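## Task

Rotate the yellow die until its 6 faces up and the black die until its 5 faces up, and leave both lying flat and entirely inside the mat; the remaining die has to end up entirely outside the mat.

## Robot and tools

Robot: two arms, left_arm and right_arm, each with a two-finger gripper and a wrist camera. Fixed cameras cam_head_left and cam_head_right look down from a stand behind the arms; wrist cameras are cam_left_wrist and cam_right_wrist. All images are 896x504.

Frames. The scene frame has its origin at table-top height, halfway between the two nominal arm bases: +z up, +x out over the table, +y toward left_arm (image left/right does not follow arm names). Calibrated bases: left_arm at (+0.069, +0.181, +0.127) m, right_arm at (+0.058, -0.521, +0.127) m, each turned only slightly about z. Positions, orientations (end_effector_quat_wxyz) and velocities that a result reports for an arm are in that arm's own base frame. Fixed cameras and the table use the scene frame. Every commanded offset is along the axes of that arm's current Hand target, i.e. in the gripper's own frame.

Gripper geometry. Fingers point along the gripper's +z and close along its x. The reported position is the point between the finger pads; fingertips extend 6.8 mm further. The housing (65 mm along x, 30 mm wide) starts 28 mm back from that point; finger lower ends start 20 mm back. A block on a post sticks out about 14 cm toward the gripper's -y and turns with it. It only grips things about 22 to 28 mm wide.

The 14-number row. Every motion argument is one flat row of 14 numbers covering both arms, each within -1 to 1: left dx, dy, dz, rx, ry, rz, left shut, then right dx, dy, dz, rx, ry, rz, right shut. The six pose numbers are an offset, not a pose, measured from that arm's Hand target as it stood when the action or move began; 1.0 equals 0.6 m for dx/dy/dz and 180 degrees for the rotation vector rx/ry/rz. All six at 0 re-requests the current Hand target. Shut above 0.01 closes at full force; 0.01 or less opens fully; nothing in between. Grippers start open. To keep a gripper as it is, repeat the last shut value (0 is a real open command). Grip by sending 1 continuously.

Tools.
- execute_actions(actions, cameras): actions is a list of actions; each action is a list of up to 15 rows, one per 1/30 s step; a short list repeats its last row. Every row in an action counts from the same start pose, so to move further in a new action send a new offset. An empty list returns state plus images.
- move(target, speed, blend, stop_force, zero, blocking, cameras): target is one 14-number row or a list of up to 15 rows, all offsets from the same starting Hand targets. Straight-line paths, all arms finishing together, at least 0.5 s, cut off at 10 s. speed in m/s, 0.002 to 3.6 (default 0.25), one value or one per target; rotation limited to twice that in rad/s. blend in metres rounds corners of a list (0 = stop at each). stop_force in N, 3 to 120, ends an arm's path when its wrist sensor feels that much push against the motion; unreliable if the gripper rotates; omit it when backing off a contact. zero (default true) re-zeros before the move. blocking=false returns after about 0.5 s while the move runs (not allowed with stop_force). Result adds a move: line: done, off_target, moving, held or fault, plus limits=paced (pose clipped) or limits=held (steps withheld). Moves do not avoid obstacles or the other arm.
- wait(seconds 0 to 10), stop() brakes a running move, zoom_image(camera, region [x0,y0,x1,y1] pixels, at most 504 each way) on the latest image, zero_wrist_force(arm), finished_scene(scene 1 or 2), which ends the scene irreversibly.

Control behaviour. The commanded orientation is clipped to within 32 degrees of the measured one each step. Hand target is the last commanded pose after clipping; the gripper often stops a little short and a later command (even zeros) pursues it again. Motion lags the command by roughly 0.09 s or 0.17 to 0.22 s; fast moves overshoot. Keep paths away from an arm's own base, and note that near the first joint axis a small hand move can swing the whole arm.

Results. Each gives end_effector_position (m), quaternion, velocities (omitted when joint velocities are within noise), Joint positions and torques, Wrist force/torque in the gripper's axes (plus the peak since last shown), Tool commands, motor temperatures, and a MOTOR HOT line at 70 °C.

Hazards. A torque at a joint's limit (133 N m big joints, 24.9 N m wrist joints) or about 150 N (±25) of outside force halts that arm for 10 s. At 85 °C motor temperature the arm is braked for 30 to 60 s; stretched poses, held loads and pushing at unreachable targets heat motors. The arms are stiff: targets even slightly past a firm surface can fault. The clearance check holds commands that bring the arms too close, but contact or a gripper closing on the other arm's fingers can still fail the scene. Avoid drops, releasing moving dice, slams, and anything falling or being left off the table. Dice may occasionally be nudged by an outside push.

Each tool is called as name(argument=value, ...), one argument or row to a line, values as JSON.

## Session

execute_actions(
  actions=[],
)

Scene clock: 0.00 s.
left_arm: end_effector_position=(+0.6261, -0.1159, -0.0093) end_effector_quat_wxyz=(-0.133, +0.901, +0.371, -0.182) | right_arm: end_effector_position=(+0.1022, +0.5176, +0.0852) end_effector_quat_wxyz=(+0.064, -0.466, +0.882, -0.021)
Joint positions: left_arm=[-0.376 -0.747 1.415 4.496 -1.63 0.428] | right_arm=[4.824 -1.897 -2.072 -0.736 1.437 -0.86]
Joint velocities: within noise
Joint torques (N m): no reading
Motor temperatures (°C): left_arm=[27 28 29 37 36 34] | right_arm=[35 27 27 37 40 33]
Wrist force (N): no reading
Wrist torque (N m): no reading
Wrist force, peak (N): no reading
Hand target: left_arm +0.6261, -0.1159, -0.0093; -0.133, +0.901, +0.371, -0.182 | right_arm +0.1022, +0.5176, +0.0852; +0.064, -0.466, +0.882, -0.021
Tool commands: left_gripper/shut=+0.0 right_gripper/shut=+0.0

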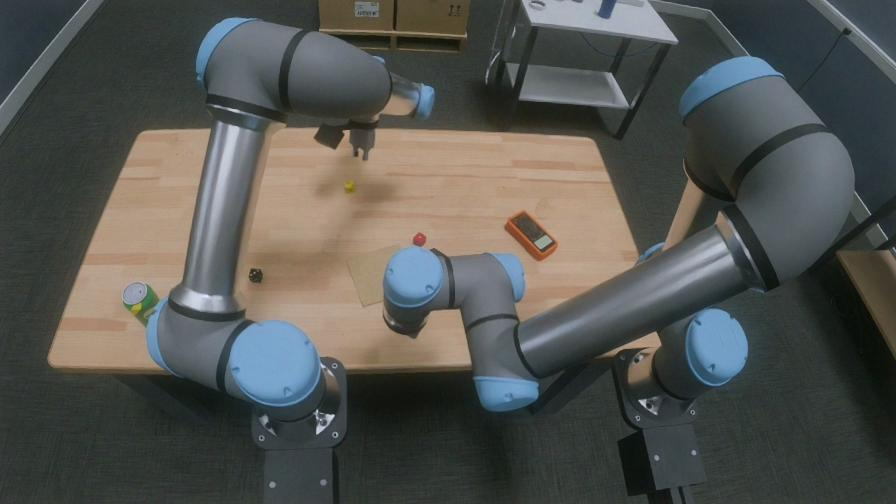

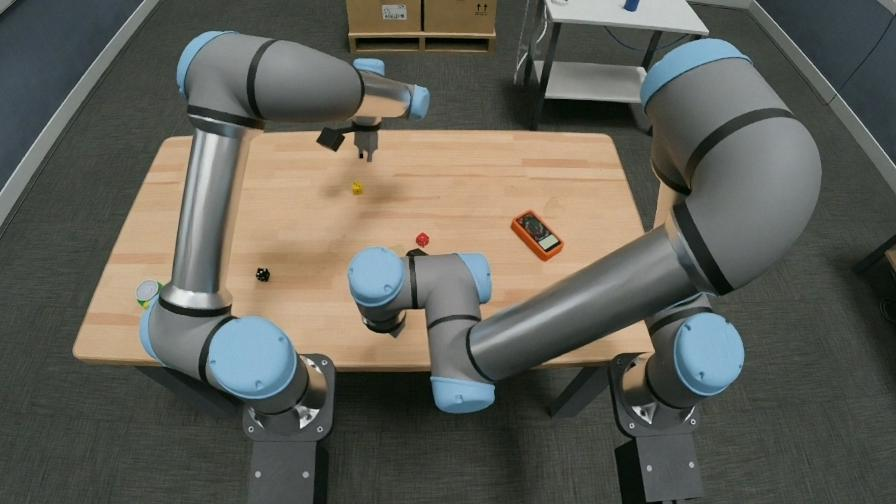

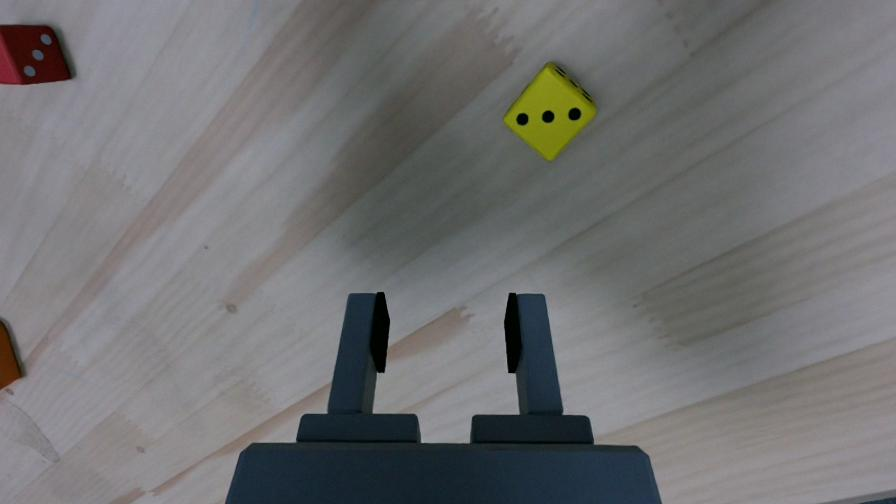

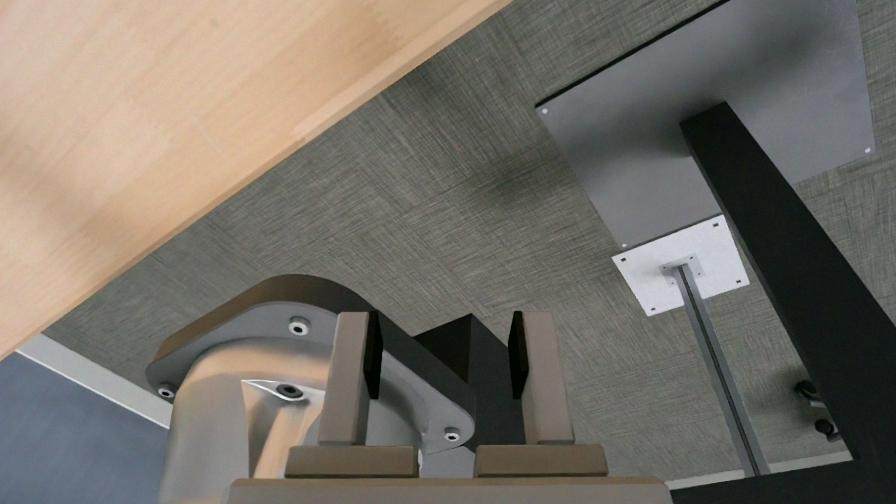

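zoom_image(
  camera="cam_head_right",
  region=[220, 160, 460, 340],
)

zoom_image(
  camera="cam_left_wrist",
  region=[480, 30, 640, 190],
)

zoom_image(
  camera="cam_head_right",
  region=[245, 260, 281, 288],
)

zoom_image(
  camera="cam_head_left",
  region=[330, 235, 440, 315],
)

Scaled by 2.100 from the camera's 896x504 image, which has a finer 1280x720 frame.

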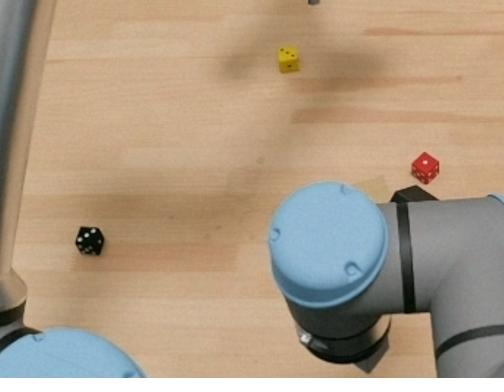

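Scaled by 3.150 from the camera's 896x504 image, which has a finer 1280x720 frame.

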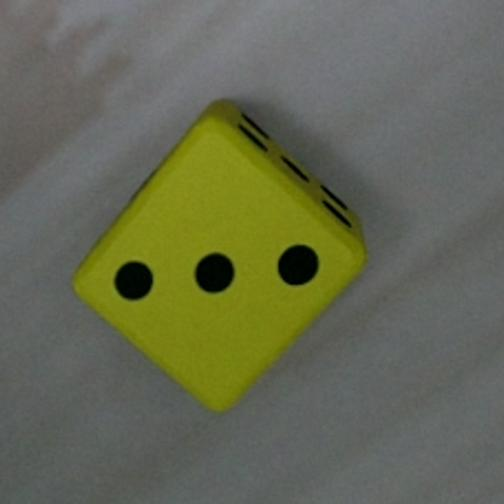

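Scaled by 14.000 from the camera's 896x504 image, which has a finer 1280x720 frame.

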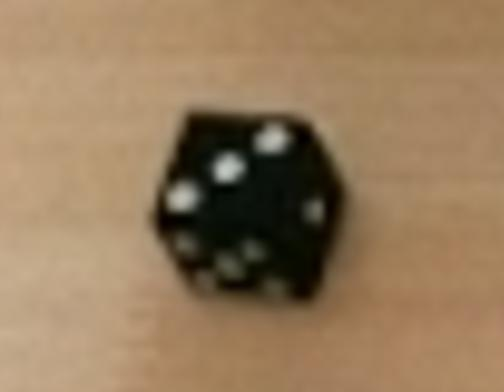

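Scaled by 4.582 from the camera's 896x504 image, which has a finer 1280x720 frame.

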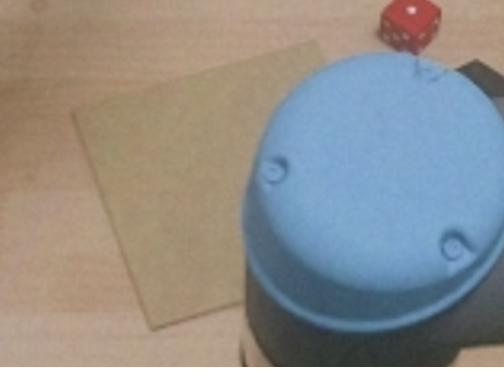

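move(
  target=[0.001,-0.0925,-0.0897,-0.0931,0.1144,0.2116,0,0.1695,-0.982,-0.1133,0.0353,0.0365,0.374,0],
  speed=0.5,
  cameras=["cam_head_left","cam_head_right","cam_left_wrist"],
)

Scene clock: 51.73 s.
left_arm: end_effector_position=(+0.6151, -0.0827, +0.0598) end_effector_quat_wxyz=(+0.000, +0.999, +0.052, +0.000) | right_arm: end_effector_position=(+0.5191, +0.0991, +0.1996) end_effector_quat_wxyz=(+0.041, +0.107, +0.992, -0.053)
Joint positions: left_arm=[-0.35 -1.019 1.781 3.951 -1.571 1.116] | right_arm=[3.636 -1.714 -1.939 -1.051 1.437 -0.862]
Joint torques (N m): left_arm=[-13.21 -31.65 -24.22 -1.73 1.79 0.63] | right_arm=[-6.84 37.42 20.25 4.25 -0.01 2.13]
Wrist force (N): left_arm=[-0.6 -0.7 0.4] | right_arm=[-0.3 0.1 0.2]
Wrist torque (N m): left_arm=[-0.07 0.02 -0.04] | right_arm=[0.04 0.03 -0.09]
Wrist force, peak (N): left_arm=[-0.6 -1.1 -0.1] | right_arm=[-2.4 -1.0 0.0]
Hand target: left_arm +0.6151, -0.0829, +0.0597; +0.000, +0.999, +0.052, +0.000 | right_arm +0.5192, +0.0990, +0.1997; +0.041, +0.107, +0.992, -0.053
Off the commanded pose: left_arm 0.000 m, 0 deg | right_arm 0.000 m, 0 deg.
move: done
camera_calibration:
cam_left_wrist: T_world_to_cam=[[0.995745, 0.0917384, -0.008747, -0.606353], [0.066045, -0.644211, 0.761991, -0.124173], [0.0642689, -0.759326, -0.647528, 0.0366547], [0, 0, 0, 1]] pos_world=[0.609618, 0.003465, 0.11305]
Images, in order (width x height): cam_head_left 896x504, cam_head_right 896x504, cam_left_wrist 896x504.

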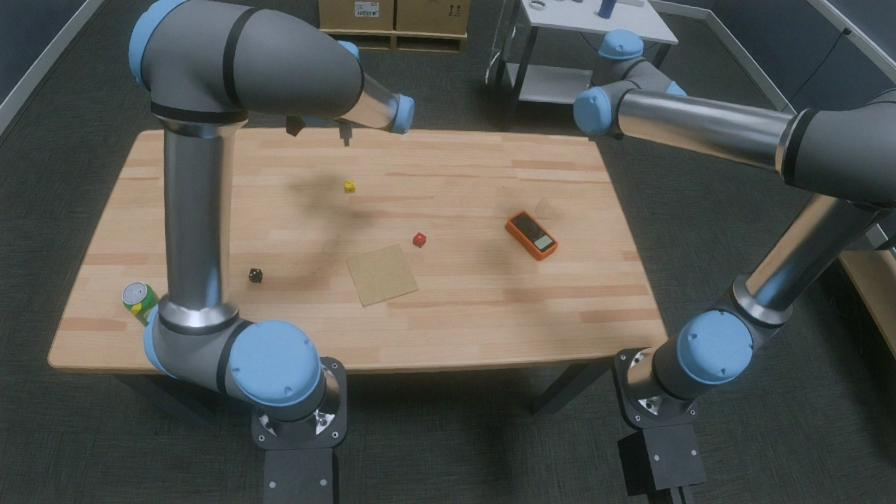

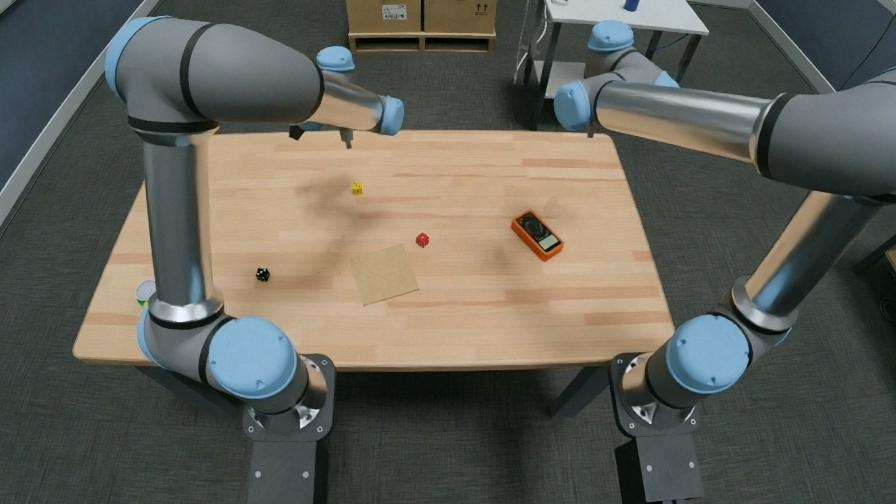

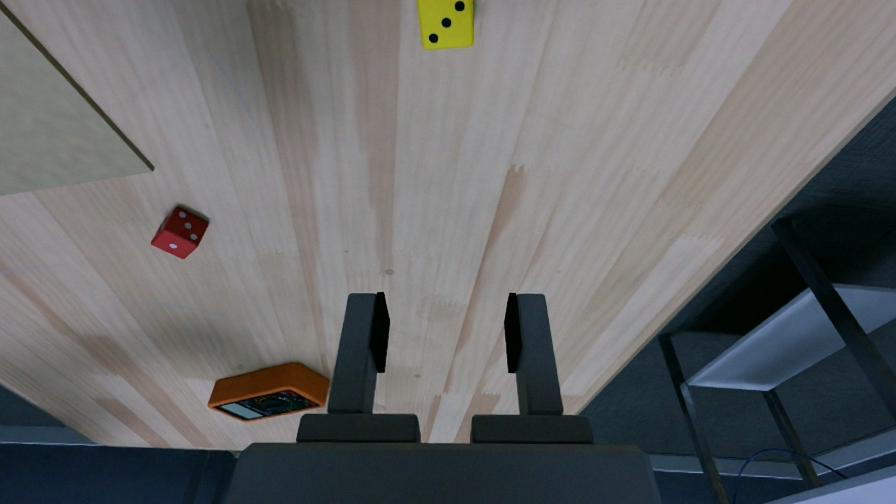

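move(
  target=[
    [-0.0018,-0.0005,0.2,-0.111,0,0,0,0,0,0,0,0,0,0],
    [-0.0018,-0.0005,0.2862,-0.111,0,0,1,0,0,0,0,0,0,0],
    [-0.0018,-0.0005,0.18,-0.111,0,0,1,0,0,0,0,0,0,0],
    [0.0217,0.031,0.1328,0.2806,0.3344,0.4775,1,0,0,0,0,0,0,0],
    [0.0217,0.031,0.2678,0.2806,0.3344,0.4775,1,0,0,0,0,0,0,0],
  ],
  speed=[0.3,0.1,0.25,0.5,0.15],
  blend=[0.01,0,0.02,0.01,0],
  cameras=["cam_left_wrist","cam_head_right"],
)

zoom_image(
  camera="cam_head_right",
  region=[310, 140, 410, 220],
)

Scene clock: 71.70 s.
left_arm: end_effector_position=(+0.6296, -0.0997, -0.0365) end_effector_quat_wxyz=(-0.391, +0.558, -0.600, +0.419) | right_arm: end_effector_position=(+0.5192, +0.0990, +0.1997) end_effector_quat_wxyz=(+0.041, +0.107, +0.992, -0.053)
Joint positions: left_arm=[-0.488 -0.404 1.952 1.973 -1.18 2.992] | right_arm=[3.636 -1.714 -1.939 -1.051 1.437 -0.862]
Joint torques (N m): left_arm=[1.3 -42.24 -3.63 -2.46 -0.04 0.02] | right_arm=[-6.93 42.13 32.4 0.98 -1.77 1.51]
Wrist force (N): left_arm=[-0.3 0.6 -1.0] | right_arm=[-0.4 0.2 0.4]
Wrist torque (N m): left_arm=[0.02 0.07 0.04] | right_arm=[0.05 0.04 -0.09]
Wrist force, peak (N): left_arm=[0.2 6.5 1.2] | right_arm=[-0.3 0.3 0.7]
Hand target: left_arm +0.6296, -0.0997, -0.0365; -0.391, +0.558, -0.600, +0.419 (not the last commanded pose) | right_arm +0.5192, +0.0990, +0.1997; +0.041, +0.107, +0.992, -0.053
Tool commands: left_gripper/shut=+1.0 right_gripper/shut=+0.0
Off the commanded pose: left_arm 0.064 m, 0 deg | right_arm 0.000 m, 0 deg.
FORCE FAULT: contact force on the left arm reached its limit, and that arm stopped. The contact can be on any part of that arm, not only on its tool. That arm's remaining commands of this call were not run. That arm is still stopped at the end of this call. That arm stays stopped for about 10 more seconds. Until then a move that you send moves the other arm only, and its call returns only when the move has ended. Once the stop has ended, the next robot result says so. If the stop ends while you think or write, that arm runs what you send next, counted from a new Hand target: where the arm stands when the stop ends. While its stop runs, that arm, its gripper or tool too, takes no new command. Until it ends, the stop uses up actions while you think or wait. An arm that is not stopped still takes commands.
move: fault (left_arm); path passed 4 of 5 targets
camera_calibration:
cam_left_wrist: T_world_to_cam=[[-0.0677234, -0.997576, -0.0160206, -0.0593138], [-0.935463, 0.0690731, -0.346609, 0.598533], [0.346875, -0.00848688, -0.937873, -0.153231], [0, 0, 0, 1]] pos_world=[0.60904, -0.101813, 0.0627954]
Images, in order (width x height): cam_head_right 896x504, cam_left_wrist 896x504.

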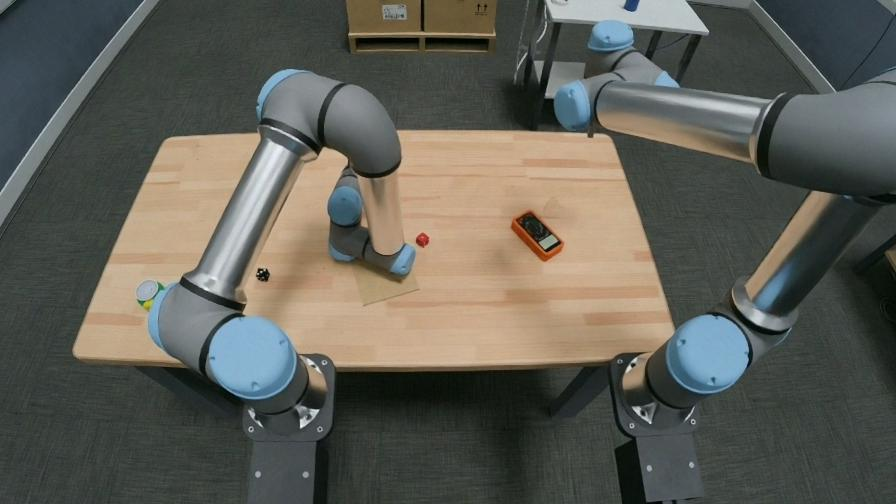

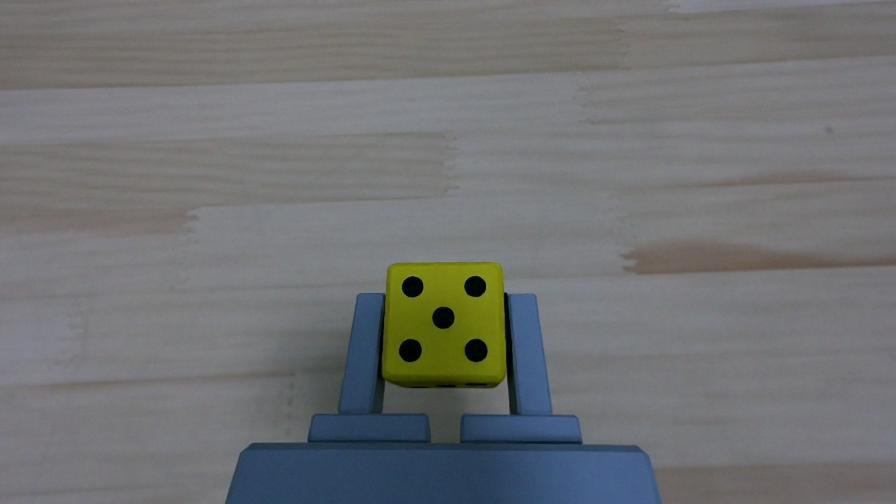

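Scaled by 5.040 from the camera's 896x504 image, which has a finer 1280x720 frame.

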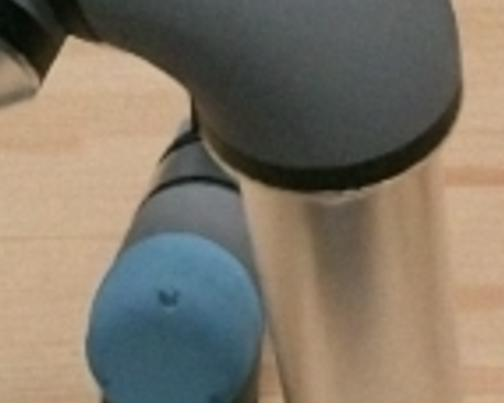

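move(
  target=[
    [0,-0.1253,-0.0456,0,0,0,1,0,0,0,0,0,0,0],
    [0,-0.1,-0.0364,-0.5,0,0,1,0,0,0,0,0,0,0],
    [0,0.09,0.0328,-0.5,0,0,1,0,0,0,0,0,0,0],
    [0,0.1167,0.0425,-0.5,0,0,0,0,0,0,0,0,0,0],
    [0,-0.05,-0.0182,-0.5,0,0,0,0,0,0,0,0,0,0],
    [0,-0.06,-0.0218,-0.3849,0.2301,0.4934,0,0,0,0,0,0,0,0],
  ],
  speed=[0.25,0.5,0.25,0.07,0.3,0.6],
  blend=[0.01,0.01,0.004,0,0.01,0],
  cameras=["cam_left_wrist","cam_head_right"],
)

Scene clock: 117.10 s.
left_arm: end_effector_position=(+0.6296, -0.0999, +0.0018) end_effector_quat_wxyz=(+0.006, +0.035, +0.984, +0.174) | right_arm: end_effector_position=(+0.5192, +0.0990, +0.1997) end_effector_quat_wxyz=(+0.041, +0.107, +0.992, -0.053)
Joint positions: left_arm=[-0.468 -0.877 1.715 4.016 -1.249 4.293] | right_arm=[3.636 -1.714 -1.939 -1.051 1.437 -0.862]
Joint torques (N m): left_arm=[11.33 -35.45 -22.89 -1.93 -1.57 1.4] | right_arm=[-6.18 41.84 30.94 1.13 -1.83 0.17]
Wrist force (N): left_arm=[-0.8 -0.8 -0.2] | right_arm=[-0.2 0.3 0.3]
Wrist torque (N m): left_arm=[-0.04 0.03 -0.07] | right_arm=[0.05 0.02 -0.10]
Wrist force, peak (N): left_arm=[-0.5 3.0 0.0] | right_arm=[-0.6 0.5 0.7]
Hand target: left_arm +0.6297, -0.0998, +0.0018; +0.006, +0.035, +0.984, +0.174 | right_arm +0.5192, +0.0990, +0.1997; +0.041, +0.107, +0.992, -0.053
Off the commanded pose: left_arm 0.000 m, 0 deg | right_arm 0.000 m, 0 deg.
FORCE FAULT, CONTINUED: the left arm's stop, for the force fault that an earlier result reported, is over. The rest of the stop counts as 19 of the actions that you can send in this scene. The stop ended before this call began, so that arm ran this call's commands, counted from a new Hand target: where the arm stood when the stop ended.
move: done
camera_calibration:
cam_left_wrist: T_world_to_cam=[[-0.996306, 0.0858474, -0.0021839, 0.634014], [0.0276903, 0.345226, 0.938111, 0.030617], [0.0812884, 0.934585, -0.346328, 0.143125], [0, 0, 0, 1]] pos_world=[0.619189, -0.19876, 0.0222304]
Images, in order (width x height): cam_head_right 896x504, cam_left_wrist 896x504.

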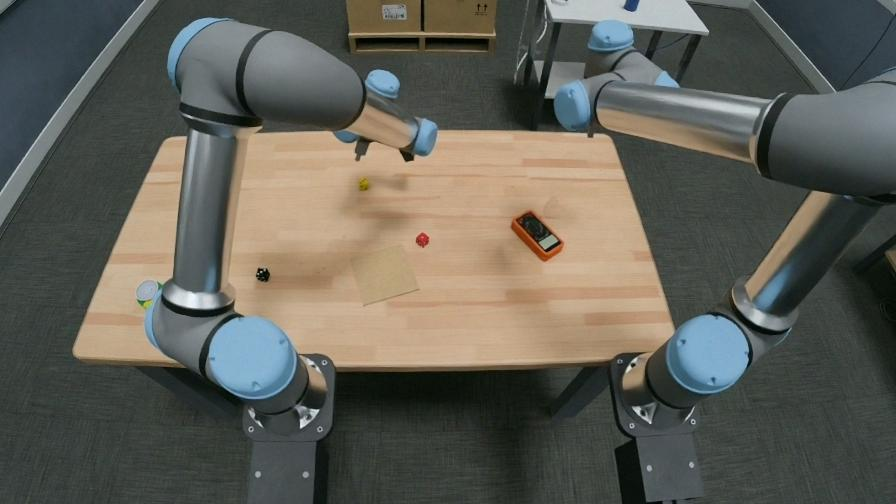

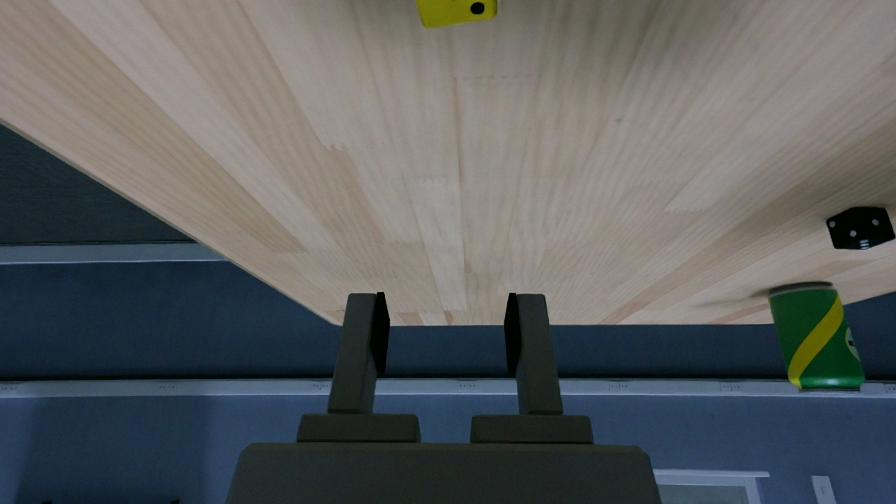

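move(
  target=[
    [0,-0.0342,0.094,0,0,0,0,0,0,0,0,0,0,0],
    [0,-0.0646,0.1774,0,0,0,1,0,0,0,0,0,0,0],
    [0,-0.0342,0.094,0,0,0,1,0,0,0,0,0,0,0],
    [0,0,0,0.5,0,0,1,0,0,0,0,0,0,0],
    [0,-0.03,0.0824,0.5,0,0,1,0,0,0,0,0,0,0],
  ],
  speed=[0.25,0.15,0.25,0.5,0.2],
  blend=[0.01,0,0.01,0.01,0],
  cameras=["cam_left_wrist","cam_head_right","cam_head_left"],
)

Scene clock: 147.37 s.
left_arm: end_effector_position=(+0.6297, -0.0997, -0.0507) end_effector_quat_wxyz=(-0.021, +0.029, +0.819, -0.573) | right_arm: end_effector_position=(+0.5192, +0.0990, +0.1997) end_effector_quat_wxyz=(+0.041, +0.107, +0.992, -0.053)
Joint positions: left_arm=[-0.081 -0.51 1.651 3.547 -2.791 4.685] | right_arm=[3.636 -1.714 -1.939 -1.051 1.437 -0.862]
Joint torques (N m): left_arm=[-13.16 -46.34 -4.61 -1.28 -3.07 1.18] | right_arm=[-6.31 42 31.26 1.26 -1.86 -0.24]
Wrist force (N): left_arm=[-0.2 0.3 -0.7] | right_arm=[-0.2 0.4 0.6]
Wrist torque (N m): left_arm=[-0.01 0.05 0.08] | right_arm=[0.07 0.02 -0.09]
Wrist force, peak (N): left_arm=[-0.6 -2.2 2.1] | right_arm=[-0.6 0.2 0.5]
Hand target: left_arm +0.6296, -0.0997, -0.0508; -0.021, +0.029, +0.819, -0.573 | right_arm +0.5192, +0.0990, +0.1997; +0.041, +0.107, +0.992, -0.053
Off the commanded pose: left_arm 0.000 m, 0 deg | right_arm 0.000 m, 0 deg.
move: done
camera_calibration:
cam_left_wrist: T_world_to_cam=[[-0.997597, 0.0679113, -0.013724, 0.632318], [0.068456, 0.935607, -0.346343, 0.0479006], [-0.0106803, -0.34645, -0.938008, 0.0248752], [0, 0, 0, 1]] pos_world=[0.627785, -0.0791396, 0.0486011]
Images, in order (width x height): cam_head_left 896x504, cam_head_right 896x504, cam_left_wrist 896x504.

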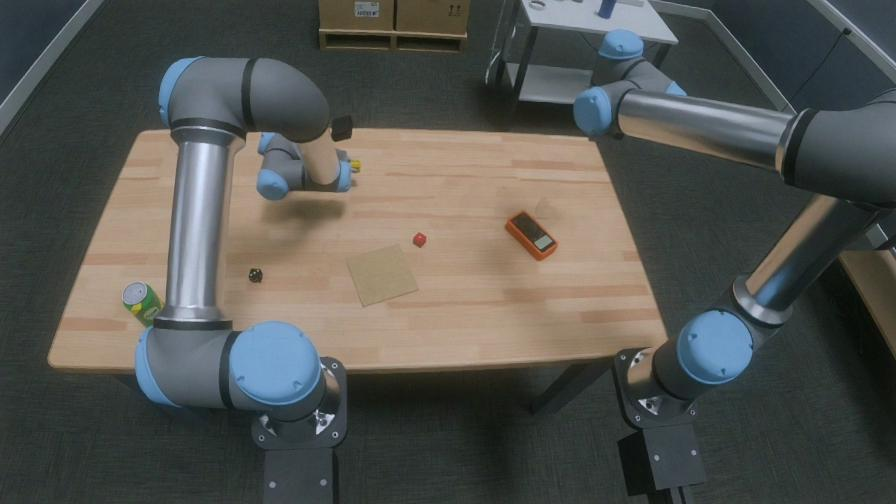

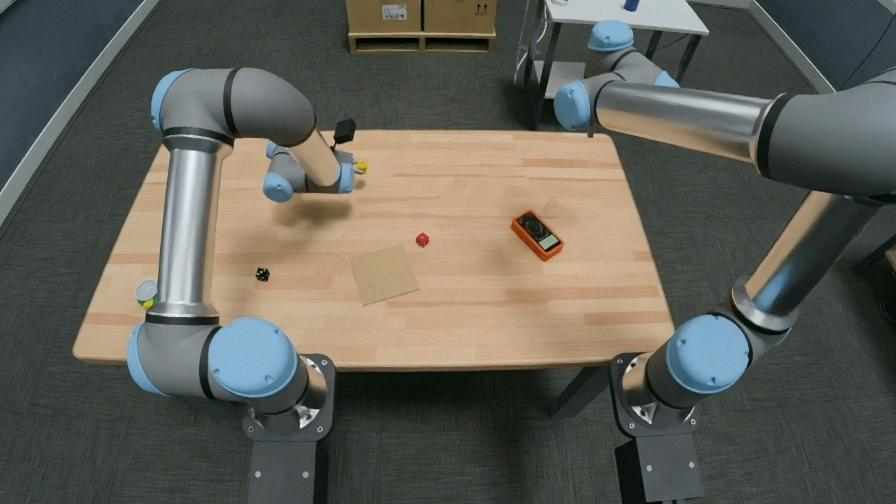

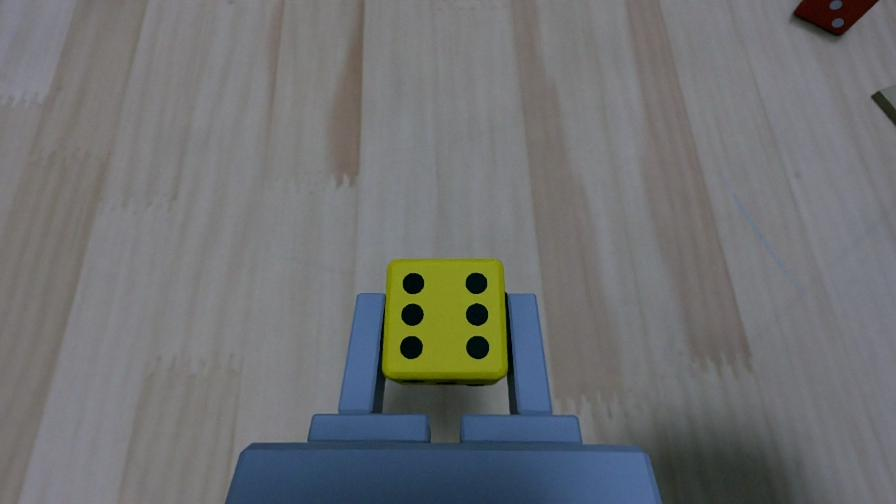

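move(
  target=[
    [0,0.0951,0.0346,0,0,0,1,0,0,0,0,0,0,0],
    [0,0.0951,0.0346,0,0,0,0,0,0,0,0,0,0,0],
    [0,-0.047,-0.0171,0,0,0,0,0,0,0,0,0,0,0],
    [0,-0.047,-0.0171,-0.389,0,0,0,0,0,0,0,0,0,0],
    [0,0.0998,0.0363,-0.389,0,0,1,0,0,0,0,0,0,0],
  ],
  speed=[0.1,0.1,0.25,0.5,0.2],
  blend=[0,0,0.01,0.01,0],
)

move(
  target=[0,0,-0.1,0,0,0,1,0,0,0,0,0,0,0],
  cameras=["cam_head_right","cam_left_wrist"],
)

Scene clock: 174.07 s.
left_arm: end_effector_position=(+0.6296, -0.0996, -0.1145) end_effector_quat_wxyz=(+0.000, +0.036, +0.999, +0.001) | right_arm: end_effector_position=(+0.5192, +0.0990, +0.1997) end_effector_quat_wxyz=(+0.041, +0.107, +0.992, -0.053)
Joint positions: left_arm=[-0.368 -0.661 1.731 3.644 -1.57 4.416] | right_arm=[3.636 -1.714 -1.939 -1.051 1.437 -0.862]
Joint torques (N m): left_arm=[11.35 -37.98 -3.45 -4.02 1.28 0.99] | right_arm=[-5.68 41.84 30.87 1.23 -1.76 -0.74]
Wrist force (N): left_arm=[-0.9 -1.1 -2.9] | right_arm=[-0.2 0.3 0.5]
Wrist torque (N m): left_arm=[-0.08 -0.01 -0.23] | right_arm=[0.06 0.02 -0.09]
Wrist force, peak (N): left_arm=[-0.8 -1.0 -3.0] | right_arm=[-0.6 0.5 0.3]
Hand target: left_arm +0.6296, -0.0996, -0.1146; -0.001, +0.036, +0.999, +0.001 | right_arm +0.5192, +0.0990, +0.1997; +0.041, +0.107, +0.992, -0.053
Off the commanded pose: left_arm 0.000 m, 0 deg | right_arm 0.000 m, 0 deg.
move: done

Scene clock: 174.90 s.
left_arm: end_effector_position=(+0.6296, -0.0996, -0.0546) end_effector_quat_wxyz=(-0.001, +0.036, +0.999, +0.001) | right_arm: end_effector_position=(+0.5192, +0.0990, +0.1997) end_effector_quat_wxyz=(+0.041, +0.107, +0.992, -0.053)
Joint positions: left_arm=[-0.368 -0.783 1.75 3.747 -1.57 4.416] | right_arm=[3.636 -1.714 -1.939 -1.051 1.437 -0.862]
Joint torques (N m): left_arm=[-8.63 -45.56 -20.28 -4.18 1.11 -1.68] | right_arm=[-5.38 41.34 30.76 1.31 -1.8 -0.91]
Wrist force (N): left_arm=[-0.6 -0.5 0.3] | right_arm=[-0.3 0.2 0.2]
Wrist torque (N m): left_arm=[-0.04 0.01 -0.24] | right_arm=[0.05 0.03 -0.09]
Wrist force, peak (N): left_arm=[-1.0 -0.9 -3.0] | right_arm=[-0.4 0.4 0.4]
Hand target: left_arm +0.6296, -0.0997, -0.0546; -0.001, +0.036, +0.999, +0.001 | right_arm +0.5192, +0.0990, +0.1997; +0.041, +0.107, +0.992, -0.053
Off the commanded pose: left_arm 0.000 m, 0 deg | right_arm 0.000 m, 0 deg.
move: done
camera_calibration:
cam_left_wrist: T_world_to_cam=[[-0.996455, 0.0838448, -0.00682396, 0.633433], [0.0489721, 0.644137, 0.763341, 0.0903721], [0.0683977, 0.760301, -0.64596, 0.0977162], [0, 0, 0, 1]] pos_world=[0.620078, -0.185616, -0.00154146]
Images, in order (width x height): cam_head_right 896x504, cam_left_wrist 896x504.

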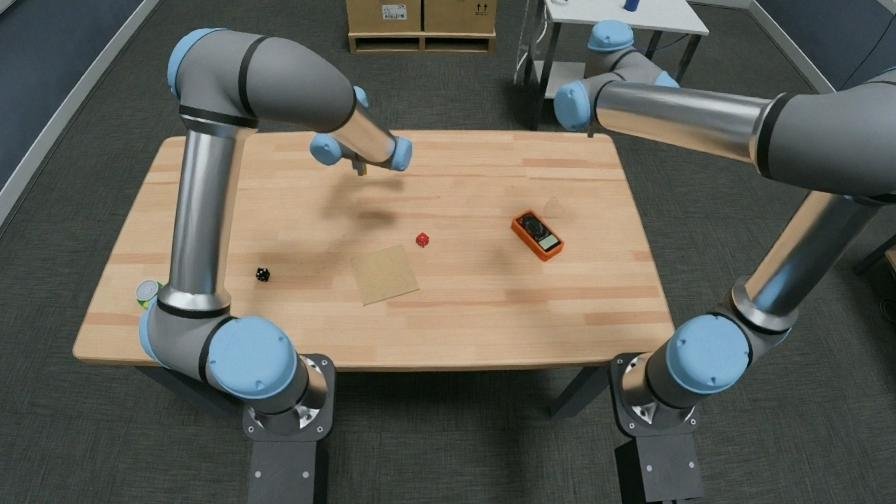

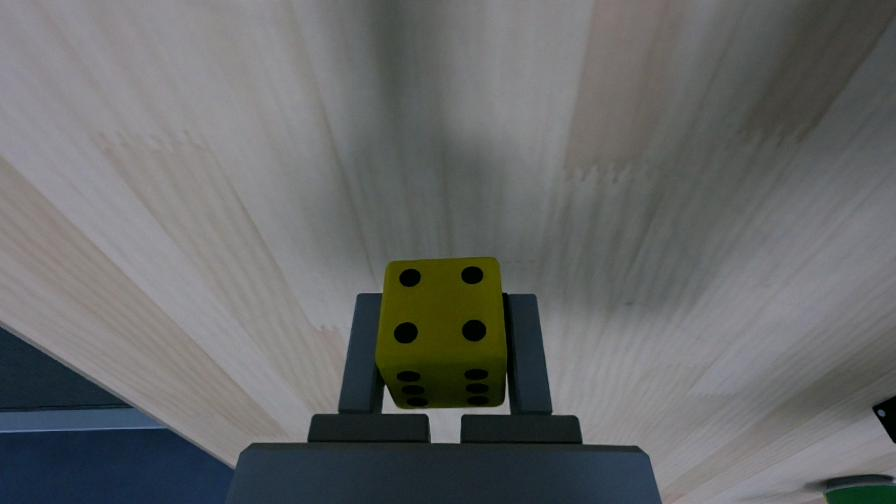

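move(
  target=[
    [0.4898,-0.1785,0.02,0,0,0,1,0,0,0,0,0,0,0],
    [0.4898,-0.1785,0.0915,0,0,0,1,0,0,0,0,0,0,0],
    [0.4898,-0.1785,0.0915,0,0,0,0,0,0,0,0,0,0,0],
    [0.4898,-0.1785,-0.03,0,0,0,0,0,0,0,0,0,0,0],
    [0.514,0.4528,-0.1243,0,0,0,0,0,0,0,0,0,0,0],
  ],
  speed=[0.3,0.12,0.1,0.25,0.4],
  blend=[0.02,0,0,0.02,0],
  cameras=["cam_head_right","cam_head_left","cam_left_wrist"],
)

zoom_image(
  camera="cam_head_right",
  region=[340, 220, 440, 310],
)

Scene clock: 194.50 s.
left_arm: end_effector_position=(+0.3414, +0.1930, +0.0207) end_effector_quat_wxyz=(-0.001, +0.036, +0.999, +0.001) | right_arm: end_effector_position=(+0.5192, +0.0990, +0.1997) end_effector_quat_wxyz=(+0.041, +0.107, +0.992, -0.053)
Joint positions: left_arm=[0.167 -1.309 2.462 3.561 -1.569 4.95] | right_arm=[3.636 -1.714 -1.939 -1.051 1.437 -0.862]
Joint torques (N m): left_arm=[12.65 -32.31 -14.52 -2.48 1.67 1.89] | right_arm=[-4.22 41.46 30.8 1.39 -1.77 -1.29]
Wrist force (N): left_arm=[-0.2 -0.8 0.0] | right_arm=[-0.2 0.3 0.4]
Wrist torque (N m): left_arm=[-0.08 -0.02 -0.07] | right_arm=[0.06 0.02 -0.09]
Wrist force, peak (N): left_arm=[-0.7 -3.5 -1.1] | right_arm=[-0.5 0.4 0.4]
Hand target: left_arm +0.3414, +0.1931, +0.0208; -0.001, +0.036, +0.999, +0.001 | right_arm +0.5192, +0.0990, +0.1997; +0.041, +0.107, +0.992, -0.053
Off the commanded pose: left_arm 0.000 m, 0 deg | right_arm 0.000 m, 0 deg.
move: done
camera_calibration:
cam_left_wrist: T_world_to_cam=[[-0.996444, 0.0839852, -0.00682229, 0.322217], [0.0490734, 0.644233, 0.763254, -0.141582], [0.0684971, 0.760204, -0.646063, -0.0563461], [0, 0, 0, 1]] pos_world=[0.331879, 0.106985, 0.0738582]
Images, in order (width x height): cam_head_left 896x504, cam_head_right 896x504, cam_left_wrist 896x504.

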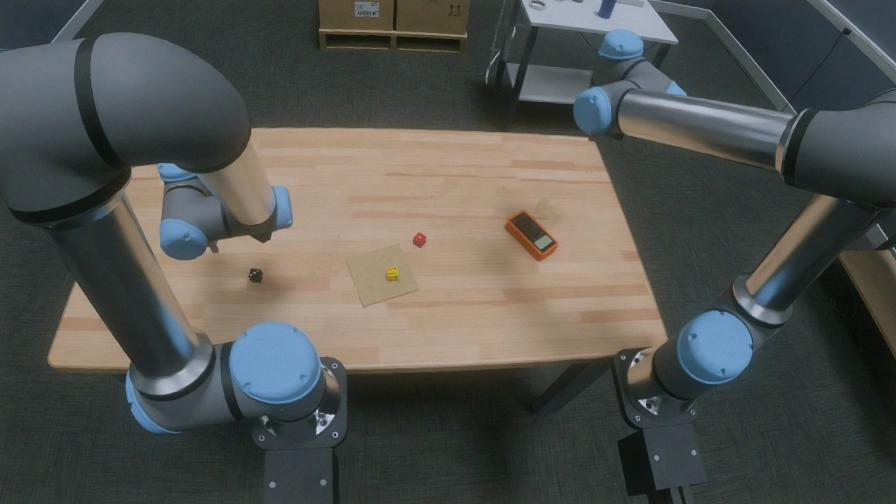

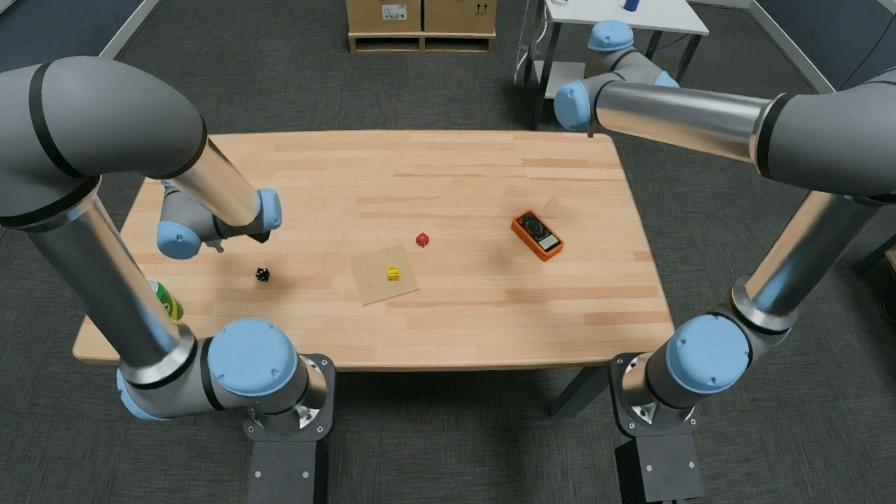

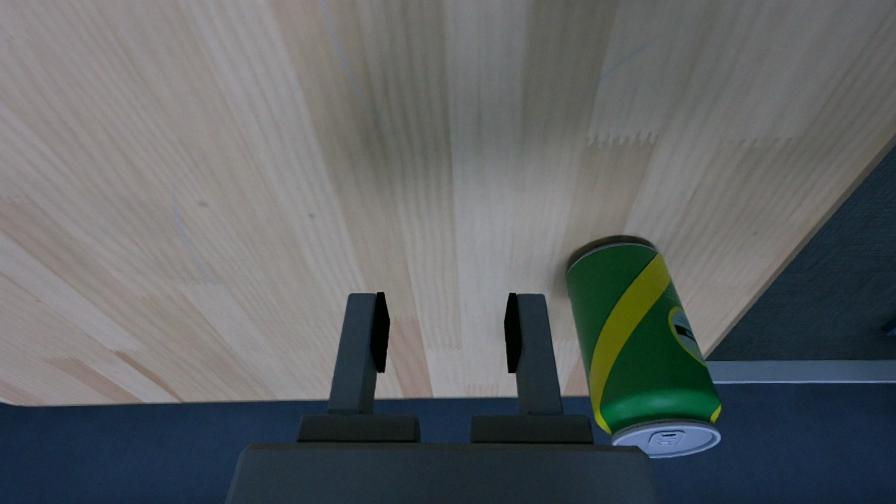

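Scaled by 5.040 from the camera's 896x504 image, which has a finer 1280x720 frame.

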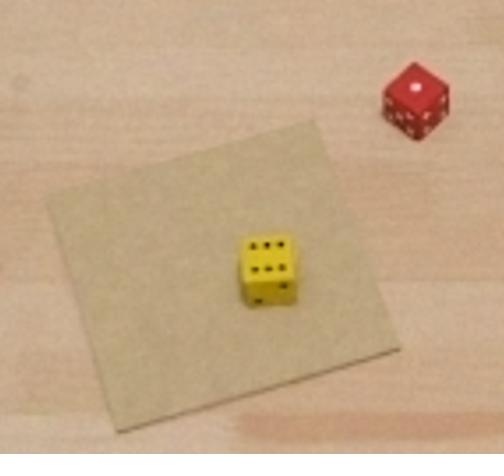

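move(
  target=[0,-0.18,-0.04,0,0,0,0,0,0,0,0,0,0,0],
  cameras=["cam_left_wrist"],
)

zoom_image(
  camera="cam_left_wrist",
  region=[360, 0, 560, 200],
)

Scene clock: 199.57 s.
left_arm: end_effector_position=(+0.3337, +0.0854, +0.0446) end_effector_quat_wxyz=(-0.001, +0.036, +0.999, +0.001) | right_arm: end_effector_position=(+0.5192, +0.0990, +0.1997) end_effector_quat_wxyz=(+0.041, +0.107, +0.992, -0.053)
Joint positions: left_arm=[-0.148 -1.486 2.574 3.625 -1.569 4.636] | right_arm=[3.636 -1.714 -1.939 -1.051 1.437 -0.862]
Joint torques (N m): left_arm=[-12.27 -12.94 -18.2 -4.56 -1.02 -1.58] | right_arm=[-4.87 40.29 30.16 1.16 -1.65 -1.68]
Wrist force (N): left_arm=[-0.4 -0.7 0.0] | right_arm=[-0.3 0.5 0.2]
Wrist torque (N m): left_arm=[-0.07 0.00 -0.23] | right_arm=[0.08 0.03 -0.09]
Wrist force, peak (N): left_arm=[-0.4 -3.1 -0.5] | right_arm=[-0.3 0.4 0.6]
Hand target: left_arm +0.3338, +0.0853, +0.0446; -0.001, +0.036, +0.999, +0.001 | right_arm +0.5192, +0.0990, +0.1997; +0.041, +0.107, +0.992, -0.053
Off the commanded pose: left_arm 0.000 m, 0 deg | right_arm 0.000 m, 0 deg.
move: done
camera_calibration:
cam_left_wrist: T_world_to_cam=[[-0.996442, 0.0839919, -0.00694534, 0.323747], [0.0489698, 0.644081, 0.763388, -0.0901705], [0.0685918, 0.760332, -0.645903, 0.0412986], [0, 0, 0, 1]] pos_world=[0.324178, -0.000515686, 0.0977585]
Images, in order (width x height): cam_left_wrist 896x504.

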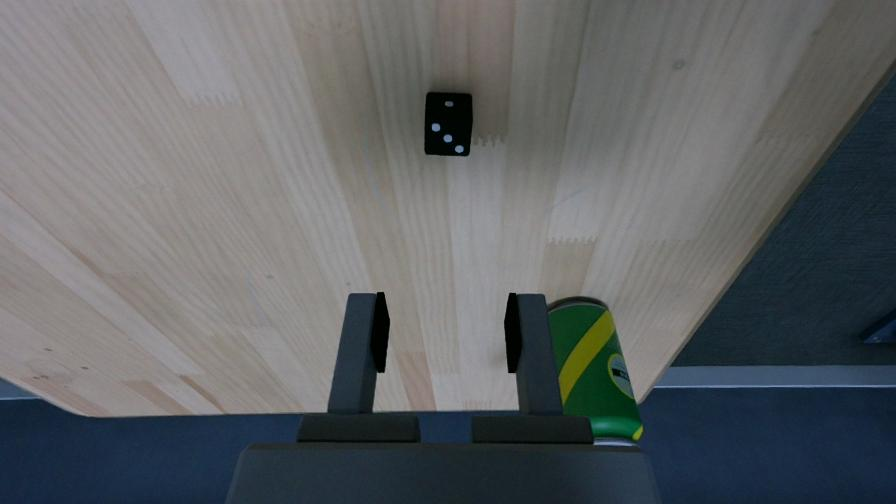

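Scaled by 2.520 from the camera's 896x504 image, which has a finer 1280x720 frame.

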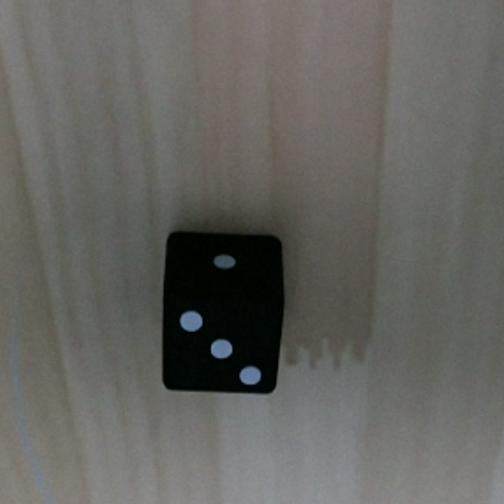

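move(
  target=[
    [-0.0023,0.0887,0.16,-0.0855,-0.0901,0.5109,0,0,0,0,0,0,0,0],
    [-0.0023,0.0887,0.2602,-0.0855,-0.0901,0.5109,1,0,0,0,0,0,0,0],
    [-0.0023,0.0887,0.12,-0.0855,-0.0901,0.5109,1,0,0,0,0,0,0,0],
    [-0.3718,-0.1498,0.0743,0.3889,0,0,1,0,0,0,0,0,0,0],
    [-0.3718,-0.1498,0.18,0.3889,0,0,1,0,0,0,0,0,0,0],
  ],
  speed=[0.5,0.15,0.25,0.5,0.2],
  blend=[0.01,0,0.02,0.01,0],
  cameras=["cam_left_wrist","cam_head_left"],
)

Scene clock: 220.40 s.
left_arm: end_effector_position=(+0.4574, +0.0496, -0.0118) end_effector_quat_wxyz=(+0.054, +0.398, +0.862, -0.308) | right_arm: end_effector_position=(+0.5192, +0.0990, +0.1997) end_effector_quat_wxyz=(+0.041, +0.107, +0.992, -0.053)
Joint positions: left_arm=[0.056 -1.001 2.127 3.812 -2.17 5.704] | right_arm=[3.636 -1.714 -1.939 -1.051 1.437 -0.862]
Joint torques (N m): left_arm=[-7.3 -46.26 -4.42 -3.07 -0.3 0.89] | right_arm=[-4.68 40.97 30.68 1.41 -1.53 -1.67]
Wrist force (N): left_arm=[-0.2 0.3 -0.2] | right_arm=[-0.3 0.2 0.3]
Wrist torque (N m): left_arm=[0.01 0.04 -0.18] | right_arm=[0.05 0.03 -0.10]
Wrist force, peak (N): left_arm=[0.9 0.5 -4.6] | right_arm=[-0.6 0.4 0.4]
Hand target: left_arm +0.4574, +0.0496, -0.0118; +0.053, +0.398, +0.862, -0.308 (not the last commanded pose) | right_arm +0.5192, +0.0990, +0.1997; +0.041, +0.107, +0.992, -0.053
Off the commanded pose: left_arm 0.127 m, 53 deg | right_arm 0.000 m, 0 deg.
move: held (left_arm; a check stopped the path); path passed 3 of 5 targets; target 2's new numbers were sent with left_arm's hand 0.001 m and 8 deg from that target; limits=held
pose unreachable (left arm): on one or more control steps of this call, first in action 0 (counted from 0), this arm could not follow its commanded pose, so it was not sent that pose on those steps. It may still have moved: this result reports where it is.
cause: moving toward the commanded pose would bring two parts of the arm too close to each other (its gripper and another part of the arm, with joints 4 (wrist 1) to 6 (wrist 3) between them, 5 mm apart when it was first held).
camera_calibration:
cam_left_wrist: T_world_to_cam=[[-0.668954, 0.655674, -0.350132, 0.267377], [0.583882, 0.755029, 0.298351, -0.285784], [0.459981, -0.00485297, -0.887916, -0.120321], [0, 0, 0, 1]] pos_world=[0.401072, 0.0398791, 0.0720459]
Images, in order (width x height): cam_head_left 896x504, cam_left_wrist 896x504.

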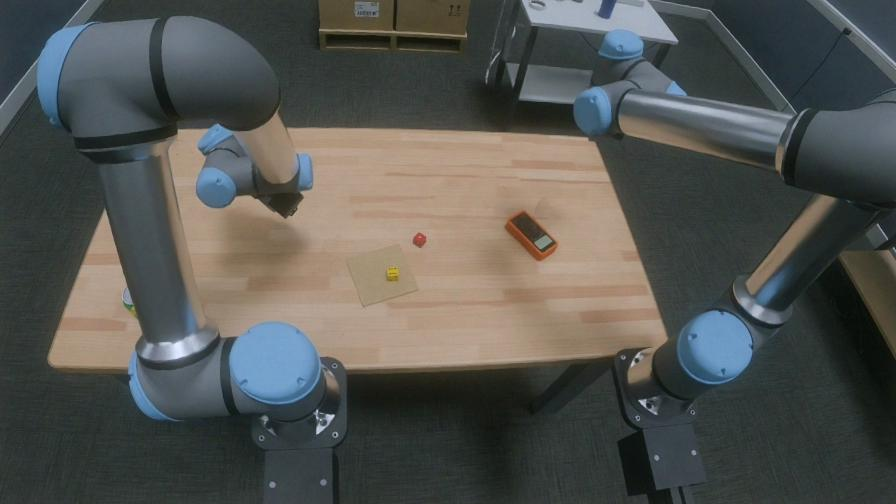

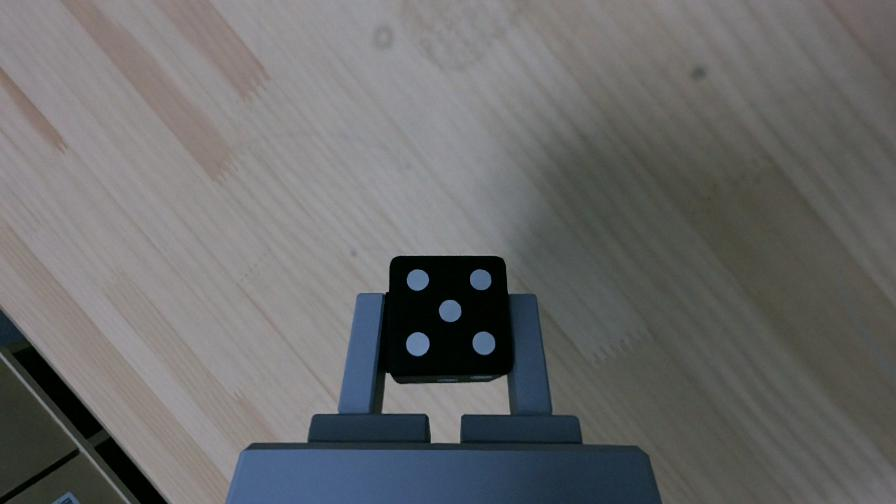

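move(
  target=[0,0,0,-0.2035,0.0434,-0.2438,1,0,0,0,0,0,0,0],
  speed=0.5,
)

Scene clock: 229.90 s.
left_arm: end_effector_position=(+0.4574, +0.0495, -0.0117) end_effector_quat_wxyz=(+0.000, +0.036, +0.999, +0.001) | right_arm: end_effector_position=(+0.5192, +0.0990, +0.1997) end_effector_quat_wxyz=(+0.041, +0.107, +0.992, -0.053)
Joint positions: left_arm=[-0.187 -1.112 2.283 3.542 -1.569 4.598] | right_arm=[3.636 -1.714 -1.939 -1.051 1.437 -0.862]
Joint torques (N m): left_arm=[12.29 -20.79 -16.31 -4.29 0.24 -1.68] | right_arm=[-4.18 40.92 30.28 1.29 -1.47 -1.71]
Wrist force (N): left_arm=[-0.3 -0.6 0.2] | right_arm=[-0.1 0.2 0.5]
Wrist torque (N m): left_arm=[-0.05 0.00 -0.25] | right_arm=[0.06 0.01 -0.10]
Wrist force, peak (N): left_arm=[-0.5 -1.0 0.2] | right_arm=[-0.4 0.7 0.1]
Hand target: left_arm +0.4574, +0.0496, -0.0118; +0.000, +0.036, +0.999, +0.001 | right_arm +0.5192, +0.0990, +0.1997; +0.041, +0.107, +0.992, -0.053
Off the commanded pose: left_arm 0.000 m, 0 deg | right_arm 0.000 m, 0 deg.
move: done


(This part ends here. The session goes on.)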